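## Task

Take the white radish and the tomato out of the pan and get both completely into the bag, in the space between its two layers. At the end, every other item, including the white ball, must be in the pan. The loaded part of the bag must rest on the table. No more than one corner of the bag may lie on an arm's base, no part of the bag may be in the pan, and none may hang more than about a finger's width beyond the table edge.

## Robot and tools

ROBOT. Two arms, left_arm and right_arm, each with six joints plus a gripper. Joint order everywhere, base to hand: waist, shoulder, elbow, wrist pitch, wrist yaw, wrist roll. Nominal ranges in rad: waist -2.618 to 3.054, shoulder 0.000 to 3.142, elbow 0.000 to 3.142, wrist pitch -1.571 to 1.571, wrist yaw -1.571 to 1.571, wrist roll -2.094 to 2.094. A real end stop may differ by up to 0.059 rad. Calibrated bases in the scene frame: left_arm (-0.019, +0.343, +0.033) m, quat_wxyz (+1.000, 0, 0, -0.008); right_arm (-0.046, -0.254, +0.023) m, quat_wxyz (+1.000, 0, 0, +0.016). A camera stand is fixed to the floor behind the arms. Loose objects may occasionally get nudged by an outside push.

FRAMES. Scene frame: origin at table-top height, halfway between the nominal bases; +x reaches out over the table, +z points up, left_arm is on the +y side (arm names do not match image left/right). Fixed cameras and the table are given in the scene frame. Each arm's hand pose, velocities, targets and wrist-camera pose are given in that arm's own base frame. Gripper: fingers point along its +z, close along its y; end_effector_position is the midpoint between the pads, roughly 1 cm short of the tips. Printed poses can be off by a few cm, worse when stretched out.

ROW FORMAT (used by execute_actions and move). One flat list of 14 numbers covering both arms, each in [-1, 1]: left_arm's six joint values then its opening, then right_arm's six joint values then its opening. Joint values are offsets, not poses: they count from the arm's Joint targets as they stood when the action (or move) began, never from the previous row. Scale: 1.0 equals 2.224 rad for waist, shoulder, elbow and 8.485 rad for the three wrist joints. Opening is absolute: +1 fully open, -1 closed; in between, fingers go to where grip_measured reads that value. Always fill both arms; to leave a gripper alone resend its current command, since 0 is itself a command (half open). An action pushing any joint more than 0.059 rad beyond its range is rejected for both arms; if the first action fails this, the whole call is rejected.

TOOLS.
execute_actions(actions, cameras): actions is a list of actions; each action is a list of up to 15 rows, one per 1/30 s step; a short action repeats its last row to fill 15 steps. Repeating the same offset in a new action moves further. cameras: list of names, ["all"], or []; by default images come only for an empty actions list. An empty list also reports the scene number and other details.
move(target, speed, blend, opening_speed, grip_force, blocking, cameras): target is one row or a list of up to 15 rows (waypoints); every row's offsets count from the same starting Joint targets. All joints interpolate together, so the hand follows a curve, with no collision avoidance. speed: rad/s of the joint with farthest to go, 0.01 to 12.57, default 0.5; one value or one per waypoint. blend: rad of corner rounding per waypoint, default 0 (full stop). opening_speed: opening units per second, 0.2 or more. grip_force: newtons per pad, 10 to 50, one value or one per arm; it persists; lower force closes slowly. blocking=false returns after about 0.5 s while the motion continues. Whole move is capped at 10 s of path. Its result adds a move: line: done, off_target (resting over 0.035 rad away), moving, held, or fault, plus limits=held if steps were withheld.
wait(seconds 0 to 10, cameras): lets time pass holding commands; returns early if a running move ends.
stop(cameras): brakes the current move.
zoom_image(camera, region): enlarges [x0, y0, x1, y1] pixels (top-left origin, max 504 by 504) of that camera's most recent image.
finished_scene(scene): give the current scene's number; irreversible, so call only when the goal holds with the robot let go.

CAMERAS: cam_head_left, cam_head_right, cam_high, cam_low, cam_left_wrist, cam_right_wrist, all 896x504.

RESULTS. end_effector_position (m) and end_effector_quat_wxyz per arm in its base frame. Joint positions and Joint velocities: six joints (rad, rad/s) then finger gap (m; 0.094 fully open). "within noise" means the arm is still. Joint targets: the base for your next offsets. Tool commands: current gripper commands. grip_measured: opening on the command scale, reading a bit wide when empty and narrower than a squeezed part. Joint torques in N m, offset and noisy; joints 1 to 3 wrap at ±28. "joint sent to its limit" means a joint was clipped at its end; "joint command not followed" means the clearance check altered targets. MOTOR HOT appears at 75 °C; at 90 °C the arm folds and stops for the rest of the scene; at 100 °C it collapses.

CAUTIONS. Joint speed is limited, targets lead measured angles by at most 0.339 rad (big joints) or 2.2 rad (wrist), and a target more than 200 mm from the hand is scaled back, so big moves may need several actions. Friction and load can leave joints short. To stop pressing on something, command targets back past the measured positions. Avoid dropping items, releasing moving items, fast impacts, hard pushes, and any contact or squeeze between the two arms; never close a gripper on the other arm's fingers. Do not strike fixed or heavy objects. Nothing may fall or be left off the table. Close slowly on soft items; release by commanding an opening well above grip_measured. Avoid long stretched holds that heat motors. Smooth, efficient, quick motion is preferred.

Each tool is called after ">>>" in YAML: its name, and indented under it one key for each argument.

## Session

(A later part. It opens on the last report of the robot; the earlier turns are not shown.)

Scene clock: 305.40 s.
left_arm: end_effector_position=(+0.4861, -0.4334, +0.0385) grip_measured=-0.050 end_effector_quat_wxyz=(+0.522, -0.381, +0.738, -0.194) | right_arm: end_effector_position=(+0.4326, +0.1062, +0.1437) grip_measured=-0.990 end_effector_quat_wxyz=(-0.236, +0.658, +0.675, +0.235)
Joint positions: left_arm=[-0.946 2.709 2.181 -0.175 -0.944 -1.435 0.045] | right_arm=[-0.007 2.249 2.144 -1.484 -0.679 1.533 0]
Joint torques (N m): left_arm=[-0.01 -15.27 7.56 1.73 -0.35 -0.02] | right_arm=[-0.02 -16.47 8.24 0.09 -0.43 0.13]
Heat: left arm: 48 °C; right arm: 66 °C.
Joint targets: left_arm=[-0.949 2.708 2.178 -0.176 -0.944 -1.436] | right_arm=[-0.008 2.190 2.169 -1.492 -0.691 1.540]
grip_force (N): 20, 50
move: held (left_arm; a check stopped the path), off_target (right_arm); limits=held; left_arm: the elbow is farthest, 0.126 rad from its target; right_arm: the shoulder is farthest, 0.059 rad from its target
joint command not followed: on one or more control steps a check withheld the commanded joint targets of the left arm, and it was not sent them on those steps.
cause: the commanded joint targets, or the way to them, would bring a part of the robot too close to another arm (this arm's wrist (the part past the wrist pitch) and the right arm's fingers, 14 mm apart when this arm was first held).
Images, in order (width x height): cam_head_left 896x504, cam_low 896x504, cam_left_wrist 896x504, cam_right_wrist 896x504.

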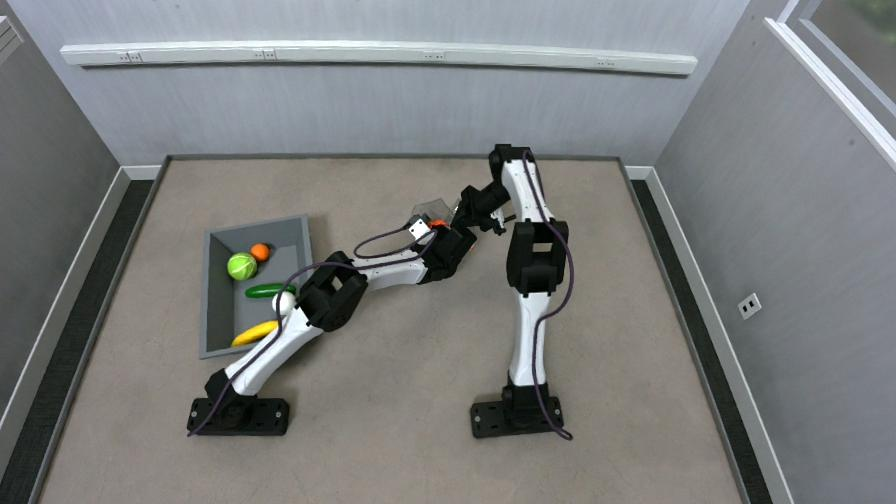

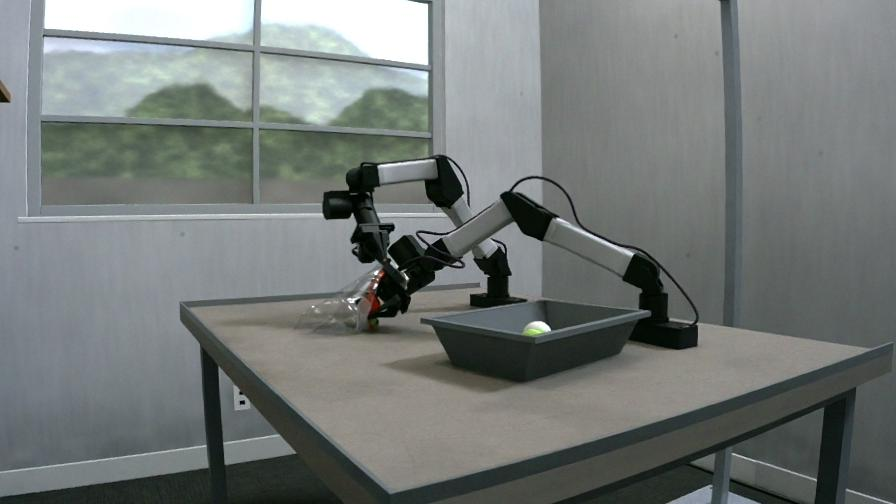

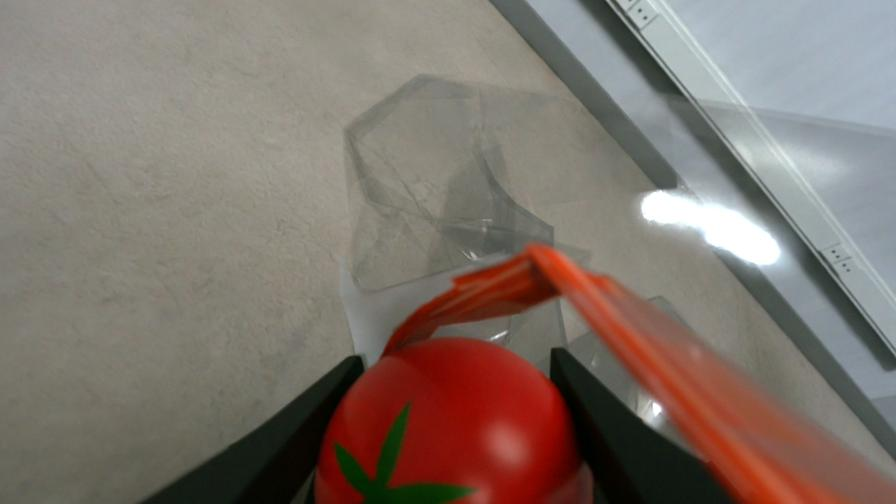

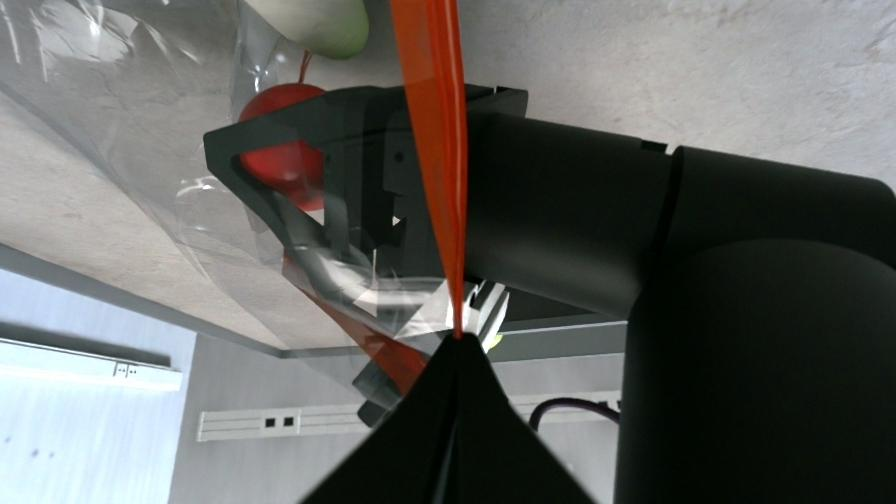

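>>> move:
  target:
    - [0,0,0,0,0,0,-0.25,-0.0405,0,0,0,0,0,-1]
    - [0.0208,0.0325,0.0261,0.0206,0.0299,0.0315,-0.25,-0.0405,0,0,0,0,0,-1]
  speed: [0.3,0.3]
  cameras: ["cam_left_wrist","cam_right_wrist","cam_head_left","cam_low"]

>>> zoom_image:
  camera: "cam_head_left"
  region: [360, 160, 520, 300]

>>> zoom_image:
  camera: "cam_low"
  region: [300, 220, 440, 350]

Scene clock: 308.57 s.
left_arm: end_effector_position=(+0.5078, -0.4684, +0.0333) grip_measured=-0.050 end_effector_quat_wxyz=(+0.492, -0.279, +0.787, -0.247) | right_arm: end_effector_position=(+0.4405, +0.0667, +0.1439) grip_measured=-0.990 end_effector_quat_wxyz=(-0.226, +0.688, +0.644, +0.246)
Joint positions: left_arm=[-0.91 2.751 2.213 -0.007 -0.708 -1.181 0.045] | right_arm=[-0.098 2.249 2.144 -1.484 -0.681 1.533 0]
Joint torques (N m): left_arm=[0.73 -13.16 10.43 2.06 -0.09 0.08] | right_arm=[0.09 -16.46 8.25 0.09 -0.41 0.13]
Heat: left arm: 49 °C; right arm: 67 °C.
Joint targets: left_arm=[-0.903 2.780 2.236 -0.002 -0.691 -1.169] | right_arm=[-0.098 2.190 2.169 -1.492 -0.691 1.540]
grip_force (N): 20, 50
move: off_target (right_arm); right_arm: the shoulder is farthest, 0.059 rad from its target
Images, in order (width x height): cam_head_left 896x504, cam_low 896x504, cam_left_wrist 896x504, cam_right_wrist 896x504.

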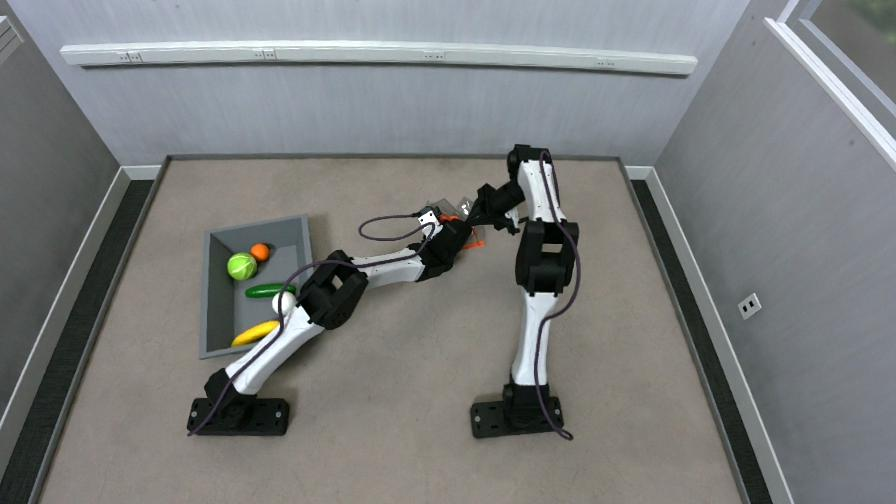

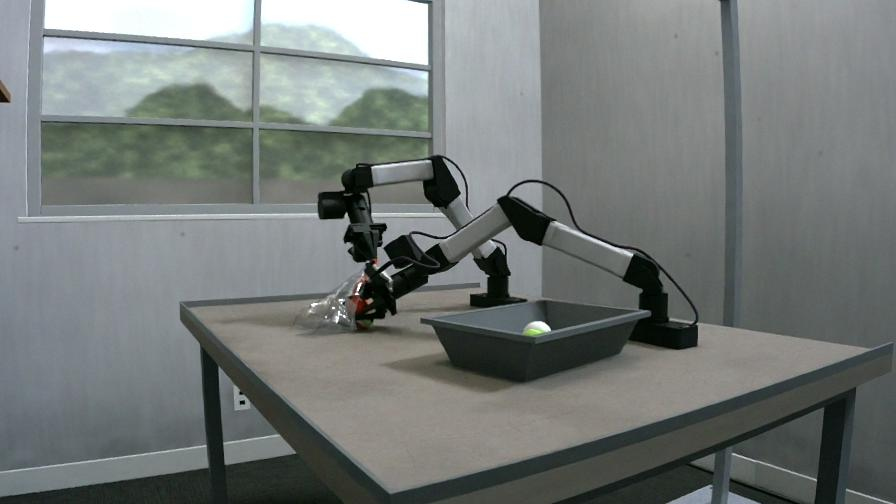

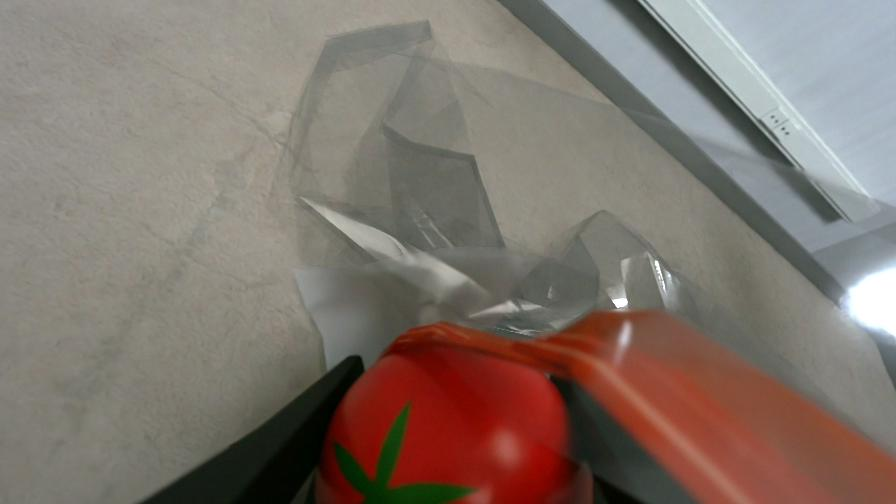

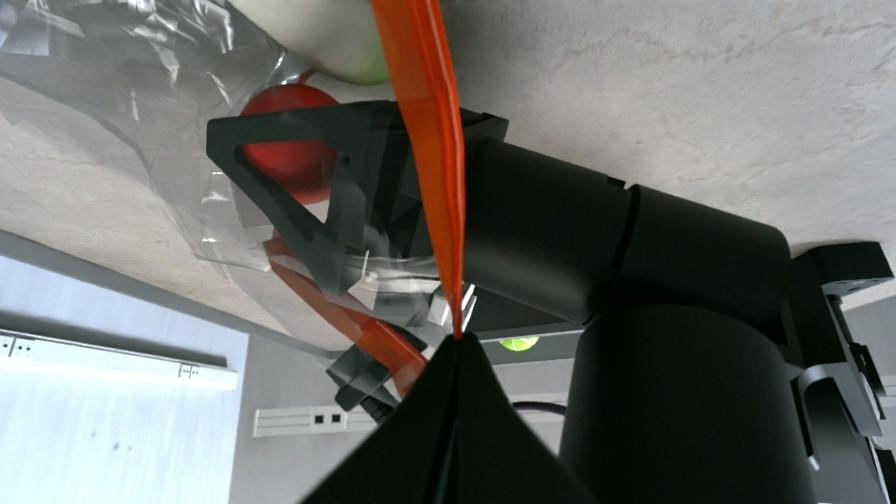

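Scaled by 3.150 from the camera's 896x504 image, which has a finer 1280x720 frame.

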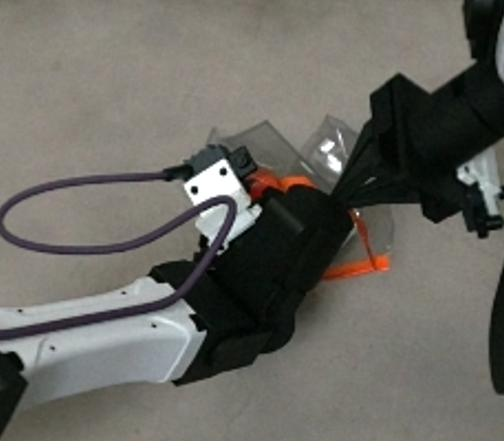

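Scaled by 3.600 from the camera's 896x504 image, which has a finer 1280x720 frame.

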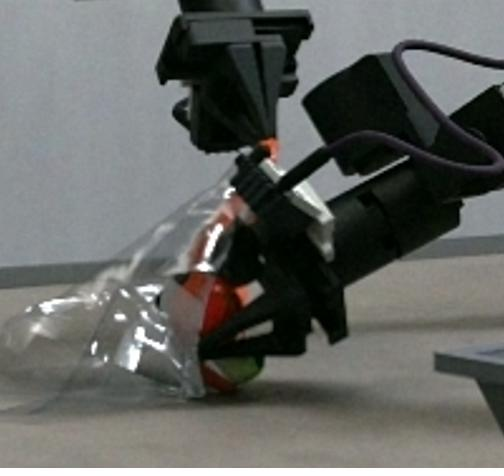

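>>> move:
  target: [0,0,0,0,0,0,-0.25,-0.0665,-0.0899,-0.1665,0.0157,0,0,-1]
  speed: 0.25
  cameras: ["cam_left_wrist","cam_right_wrist","cam_head_left","cam_low"]

>>> zoom_image:
  camera: "cam_head_left"
  region: [360, 160, 520, 300]

>>> zoom_image:
  camera: "cam_low"
  region: [300, 220, 440, 350]

Scene clock: 311.80 s.
left_arm: end_effector_position=(+0.5037, -0.4787, +0.0367) grip_measured=-0.050 end_effector_quat_wxyz=(+0.488, -0.269, +0.789, -0.260) | right_arm: end_effector_position=(+0.4055, +0.0192, +0.1392) grip_measured=-0.990 end_effector_quat_wxyz=(-0.213, +0.728, +0.595, +0.267)
Joint positions: left_arm=[-0.919 2.751 2.218 0.007 -0.686 -1.172 0.045] | right_arm=[-0.231 2.049 1.803 -1.342 -0.697 1.534 0]
Joint torques (N m): left_arm=[1.47 -13.22 9.99 1.96 -0.27 0.02] | right_arm=[-1.33 -15.05 5.49 0.01 -0.27 0.12]
Heat: left arm: 50 °C; right arm: 68 °C.
Joint targets: left_arm=[-0.903 2.780 2.236 -0.002 -0.691 -1.169] | right_arm=[-0.246 1.990 1.799 -1.359 -0.691 1.540]
grip_force (N): 20, 50
move: off_target (right_arm); right_arm: the shoulder is farthest, 0.059 rad from its target
Images, in order (width x height): cam_head_left 896x504, cam_low 896x504, cam_left_wrist 896x504, cam_right_wrist 896x504.

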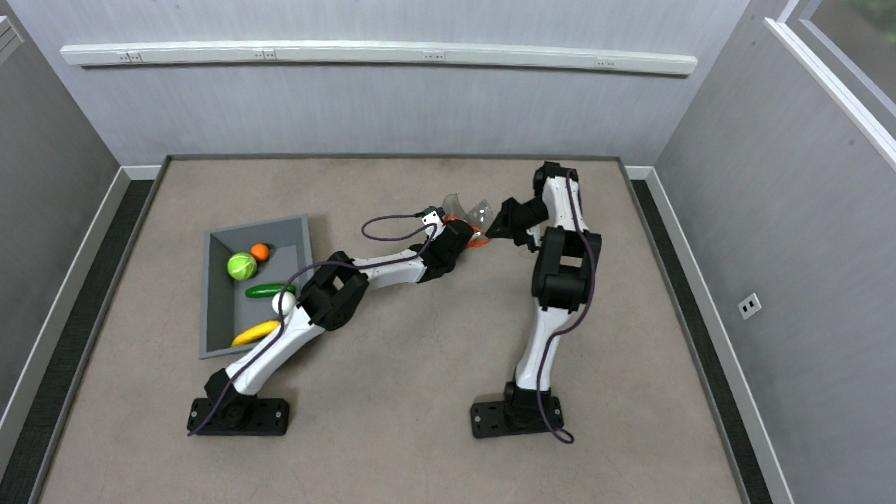

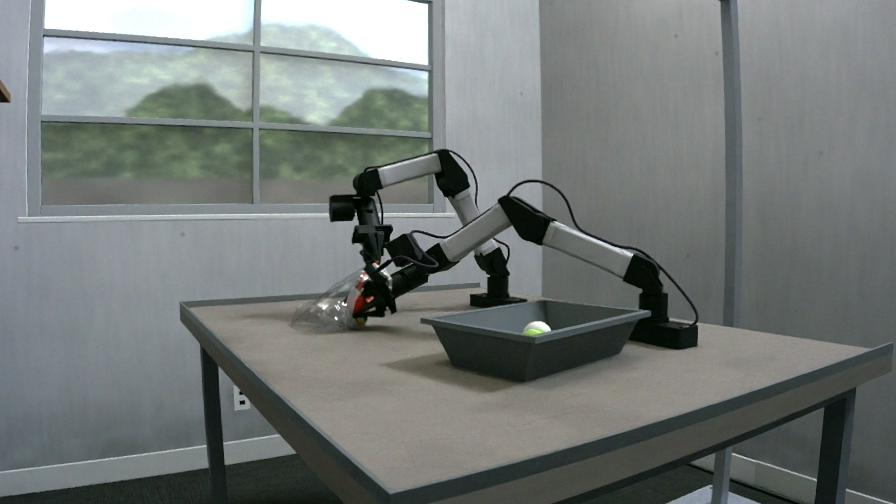

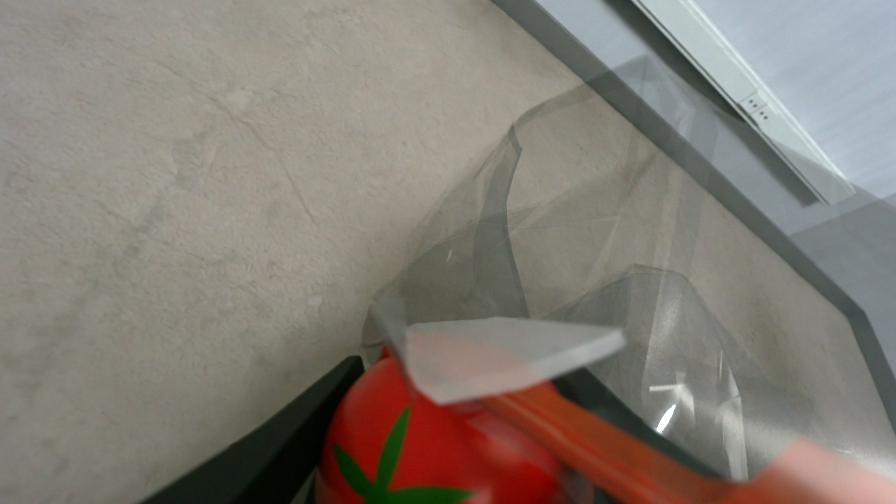

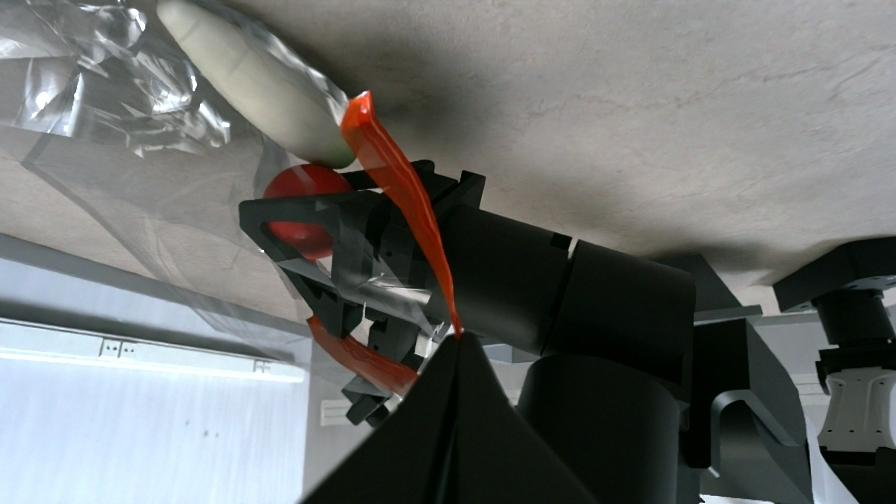

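Scaled by 3.150 from the camera's 896x504 image, which has a finer 1280x720 frame.

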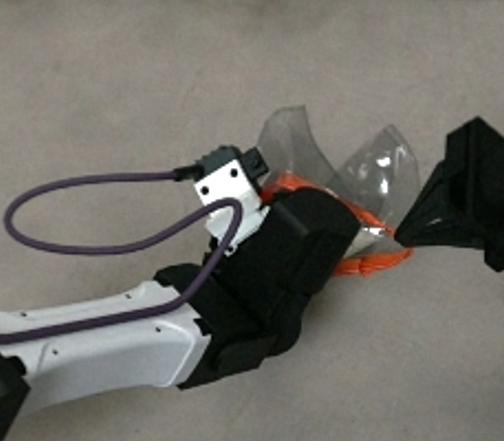

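Scaled by 3.600 from the camera's 896x504 image, which has a finer 1280x720 frame.

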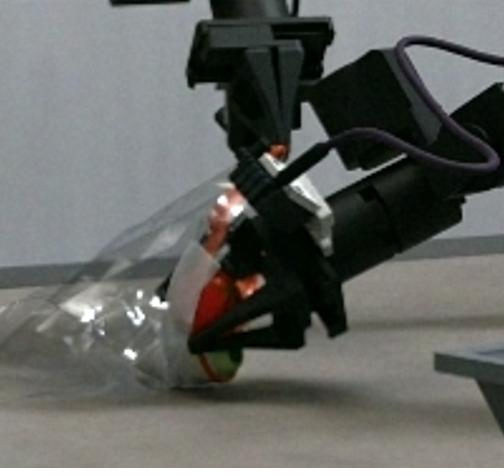

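>>> move:
  target: [0.0186,-0.015,-0.0368,0.023,0.0513,0.0308,-0.25,0,0,0,0,0,0,-1]
  speed: 0.3
  cameras: ["cam_left_wrist","cam_right_wrist","cam_head_left","cam_low"]

>>> zoom_image:
  camera: "cam_head_left"
  region: [360, 160, 520, 300]

>>> zoom_image:
  camera: "cam_low"
  region: [300, 220, 440, 350]

Scene clock: 315.33 s.
left_arm: end_effector_position=(+0.5029, -0.5235, +0.0357) grip_measured=-0.050 end_effector_quat_wxyz=(+0.431, -0.095, +0.823, -0.358) | right_arm: end_effector_position=(+0.4044, +0.0165, +0.1392) grip_measured=-0.990 end_effector_quat_wxyz=(-0.214, +0.731, +0.591, +0.266)
Joint positions: left_arm=[-0.87 2.751 2.167 0.186 -0.271 -0.92 0.045] | right_arm=[-0.239 2.049 1.803 -1.348 -0.697 1.534 0]
Joint torques (N m): left_arm=[0.84 -15.92 7.05 2.39 0.03 0.11] | right_arm=[-0.64 -15.04 5.48 0.06 -0.27 0.12]
Heat: left arm: 52 °C; right arm: 66 °C.
Joint targets: left_arm=[-0.862 2.747 2.154 0.193 -0.256 -0.907] | right_arm=[-0.245 1.990 1.799 -1.359 -0.691 1.540]
grip_force (N): 20, 50
move: off_target (right_arm); right_arm: the shoulder is farthest, 0.059 rad from its target
Images, in order (width x height): cam_head_left 896x504, cam_low 896x504, cam_left_wrist 896x504, cam_right_wrist 896x504.

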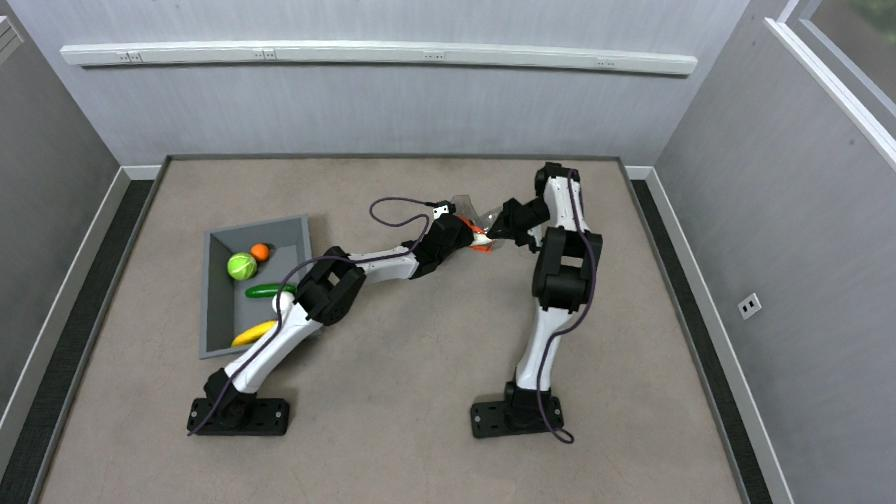

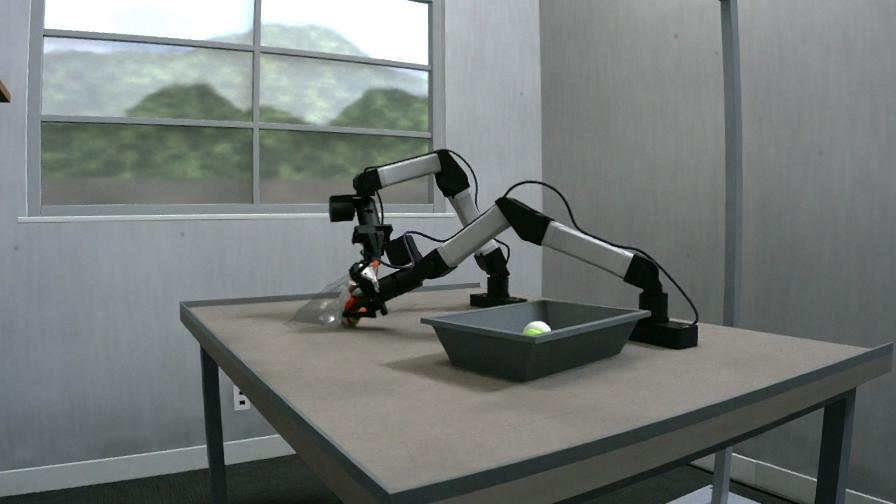

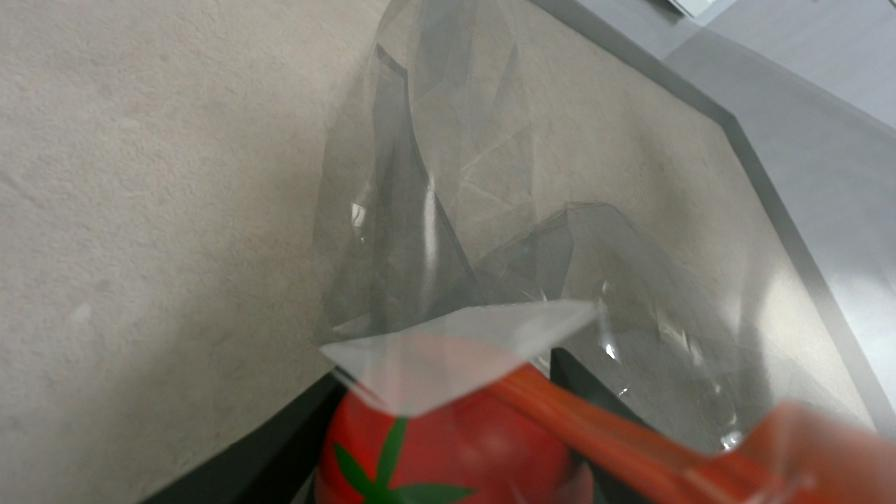

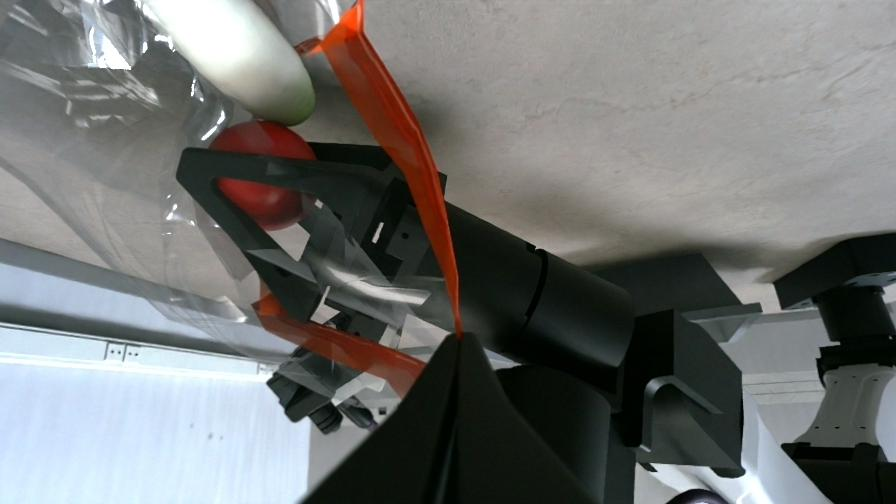

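Scaled by 3.150 from the camera's 896x504 image, which has a finer 1280x720 frame.

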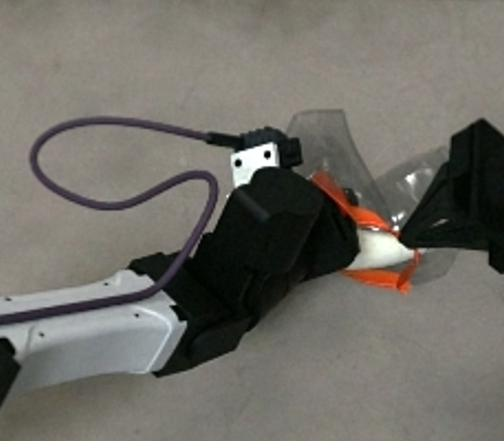

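Scaled by 3.600 from the camera's 896x504 image, which has a finer 1280x720 frame.

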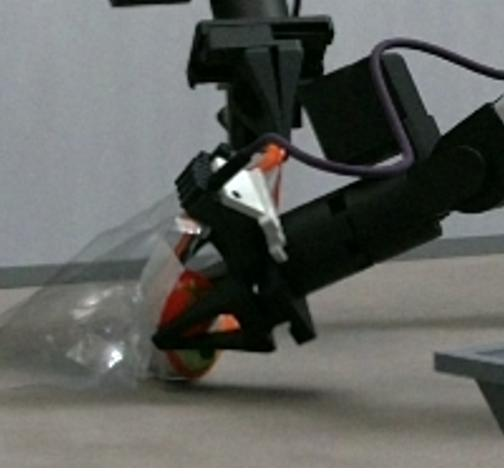

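>>> move:
  target: [0,0,0,0,0,0,-0.25,-0.0166,-0.1034,-0.1403,0.0095,0,0,-1]
  speed: 0.25
  cameras: ["cam_left_wrist","cam_right_wrist","cam_head_left","cam_low"]

>>> zoom_image:
  camera: "cam_head_left"
  region: [360, 160, 520, 300]

>>> zoom_image:
  camera: "cam_low"
  region: [300, 220, 440, 350]

Scene clock: 317.57 s.
left_arm: end_effector_position=(+0.4892, -0.5411, +0.0408) grip_measured=-0.050 end_effector_quat_wxyz=(+0.423, -0.071, +0.820, -0.380) | right_arm: end_effector_position=(+0.3591, +0.0158, +0.1426) grip_measured=-0.990 end_effector_quat_wxyz=(-0.189, +0.735, +0.586, +0.284)
Joint positions: left_arm=[-0.89 2.751 2.167 0.211 -0.229 -0.906 0.045] | right_arm=[-0.272 1.813 1.494 -1.219 -0.697 1.536 0]
Joint torques (N m): left_arm=[2.37 -15.92 7.08 2.14 -0.32 -0.02] | right_arm=[-1.02 -12.72 5.24 -0.31 -0.27 0.1]
Heat: left arm: 54 °C; right arm: 66 °C.
Joint targets: left_arm=[-0.862 2.747 2.154 0.193 -0.256 -0.907] | right_arm=[-0.283 1.760 1.486 -1.278 -0.691 1.540]
grip_force (N): 20, 50
move: off_target (right_arm); right_arm: the wrist pitch is farthest, 0.059 rad from its target
Images, in order (width x height): cam_head_left 896x504, cam_low 896x504, cam_left_wrist 896x504, cam_right_wrist 896x504.

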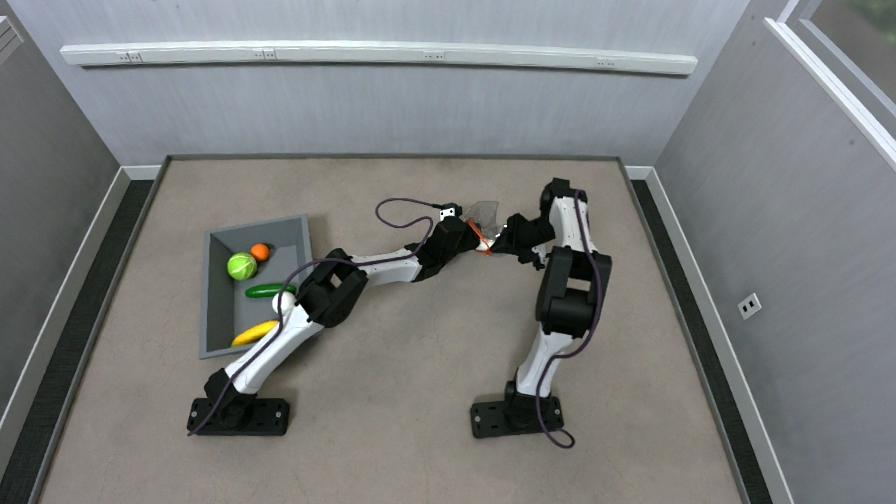

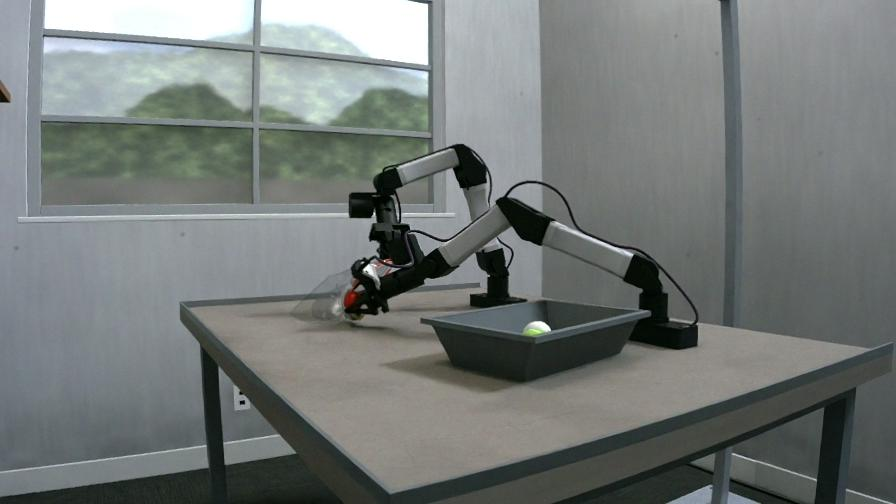

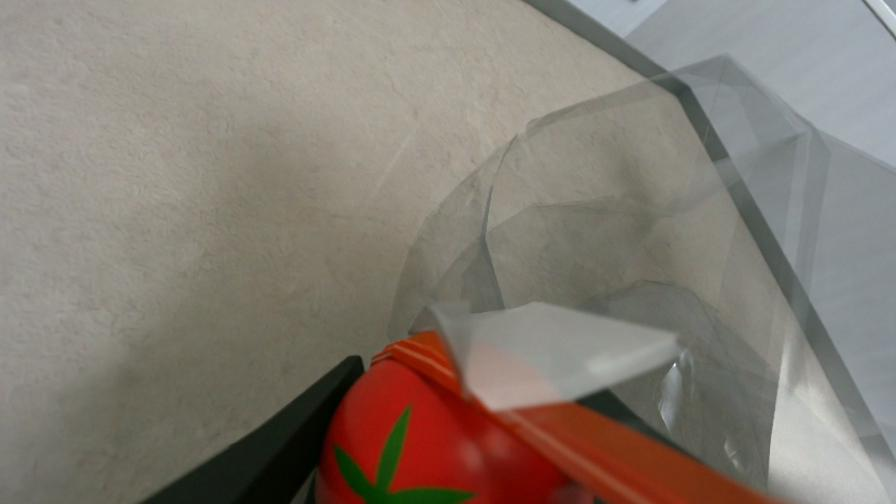

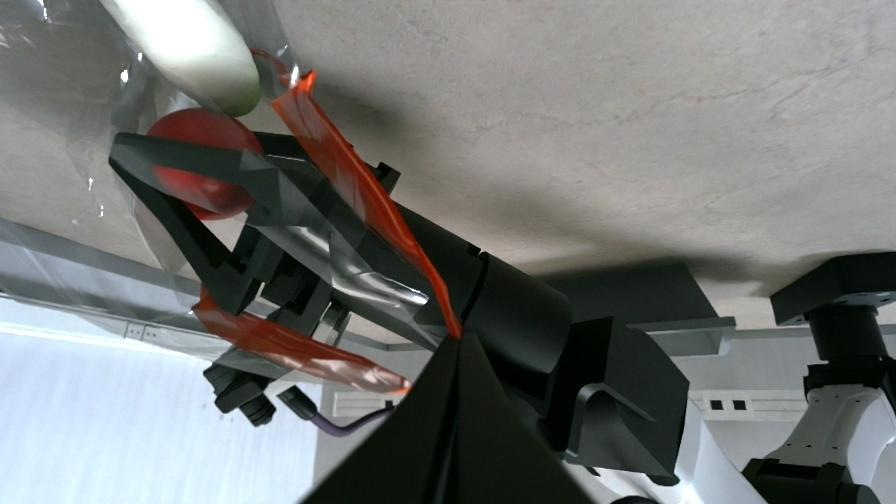

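Scaled by 3.150 from the camera's 896x504 image, which has a finer 1280x720 frame.

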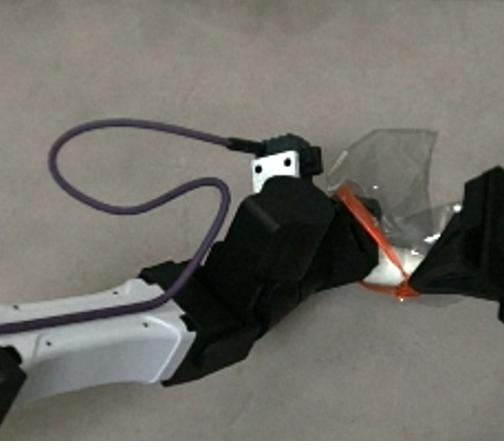

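Scaled by 3.600 from the camera's 896x504 image, which has a finer 1280x720 frame.

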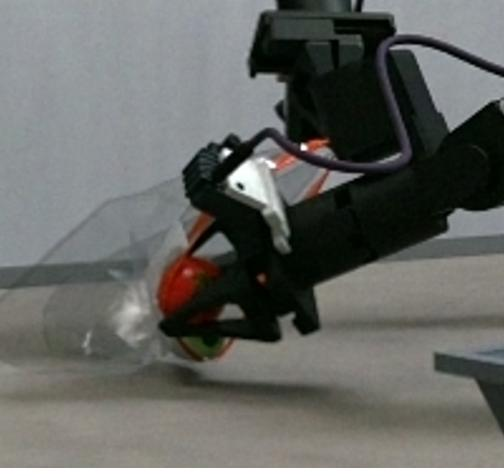

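>>> move:
  target:
    - [0,0,0,0,0,0,-0.25,0,-0.0135,0.1529,-0.0321,0,0,-1]
    - [0,-0.0427,0.013,-0.0115,0,0,-0.25,0,-0.0135,0.1529,-0.0321,0,0,-1]
  speed: 0.25
  blend: 0.05
  cameras: ["cam_left_wrist","cam_right_wrist","cam_head_left","cam_low"]

>>> zoom_image:
  camera: "cam_head_left"
  region: [360, 160, 520, 300]

>>> zoom_image:
  camera: "cam_low"
  region: [290, 210, 430, 340]

Scene clock: 321.57 s.
left_arm: end_effector_position=(+0.4847, -0.5495, +0.1009) grip_measured=-0.050 end_effector_quat_wxyz=(+0.429, -0.064, +0.802, -0.410) | right_arm: end_effector_position=(+0.3586, +0.0102, +0.2226) grip_measured=-0.990 end_effector_quat_wxyz=(-0.155, +0.733, +0.595, +0.289)
Joint positions: left_arm=[-0.896 2.661 2.178 0.176 -0.205 -0.906 0.045] | right_arm=[-0.275 1.79 1.797 -1.481 -0.663 1.537 0]
Joint torques (N m): left_arm=[2.88 -16.25 9.09 1.48 -0.53 -0.01] | right_arm=[-0.76 -13.09 8.76 -0.31 -0.57 0.09]
Heat: left arm: 56 °C; right arm: 64 °C.
Joint targets: left_arm=[-0.862 2.652 2.183 0.096 -0.256 -0.907] | right_arm=[-0.283 1.730 1.827 -1.550 -0.691 1.540]
grip_force (N): 20, 50
move: off_target (left_arm, right_arm); blend cut to 0.0488 rad at target 1; left_arm: the wrist pitch is farthest, 0.081 rad from its target; right_arm: the wrist pitch is farthest, 0.069 rad from its target
Images, in order (width x height): cam_head_left 896x504, cam_low 896x504, cam_left_wrist 896x504, cam_right_wrist 896x504.

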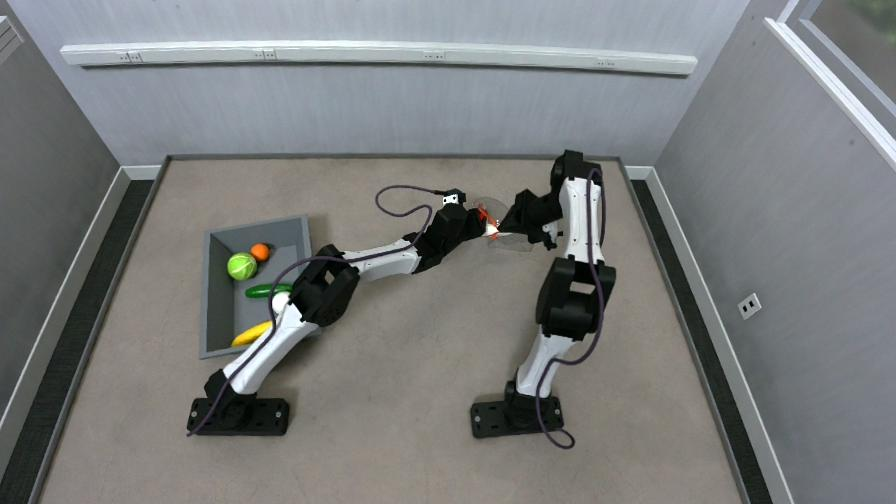

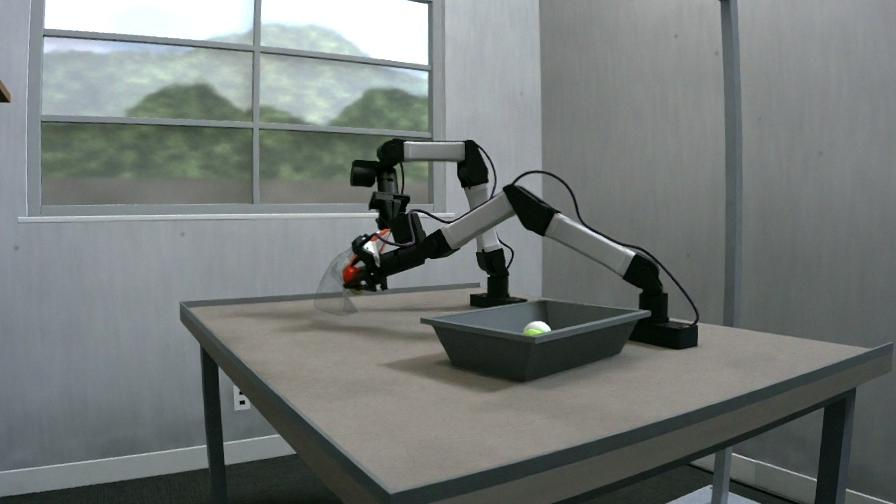

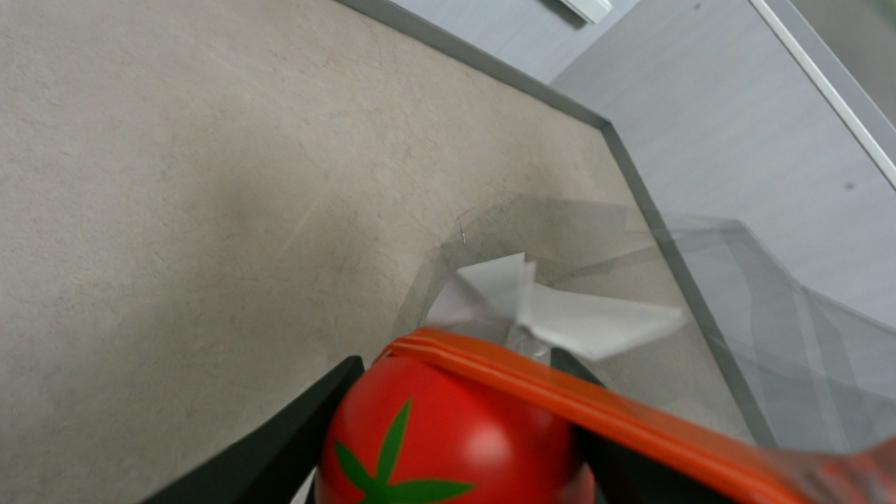

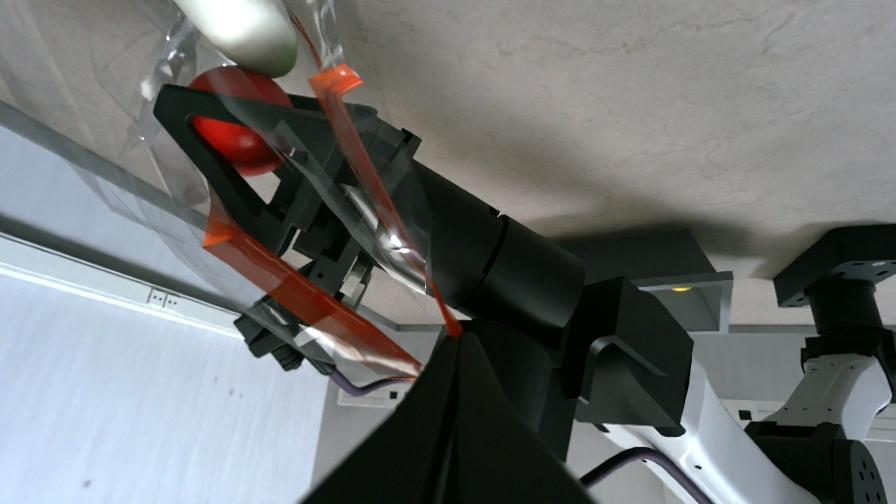

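Scaled by 3.150 from the camera's 896x504 image, which has a finer 1280x720 frame.

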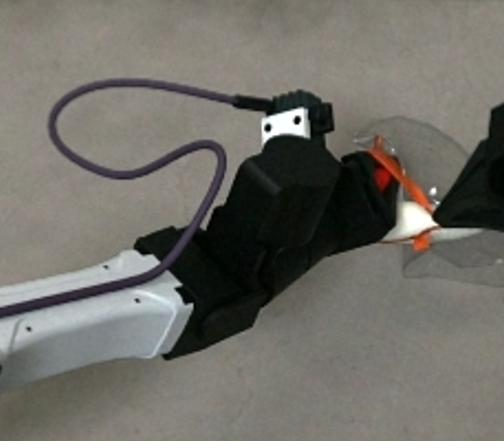

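Scaled by 3.600 from the camera's 896x504 image, which has a finer 1280x720 frame.

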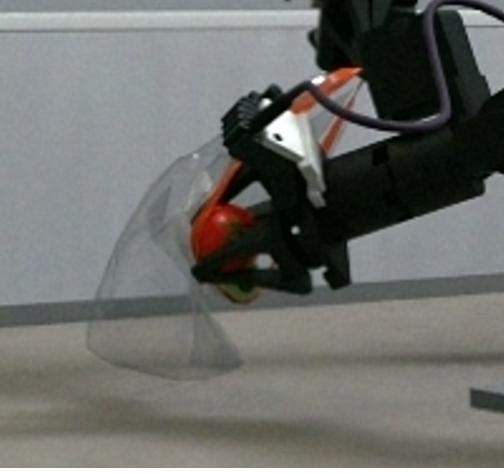

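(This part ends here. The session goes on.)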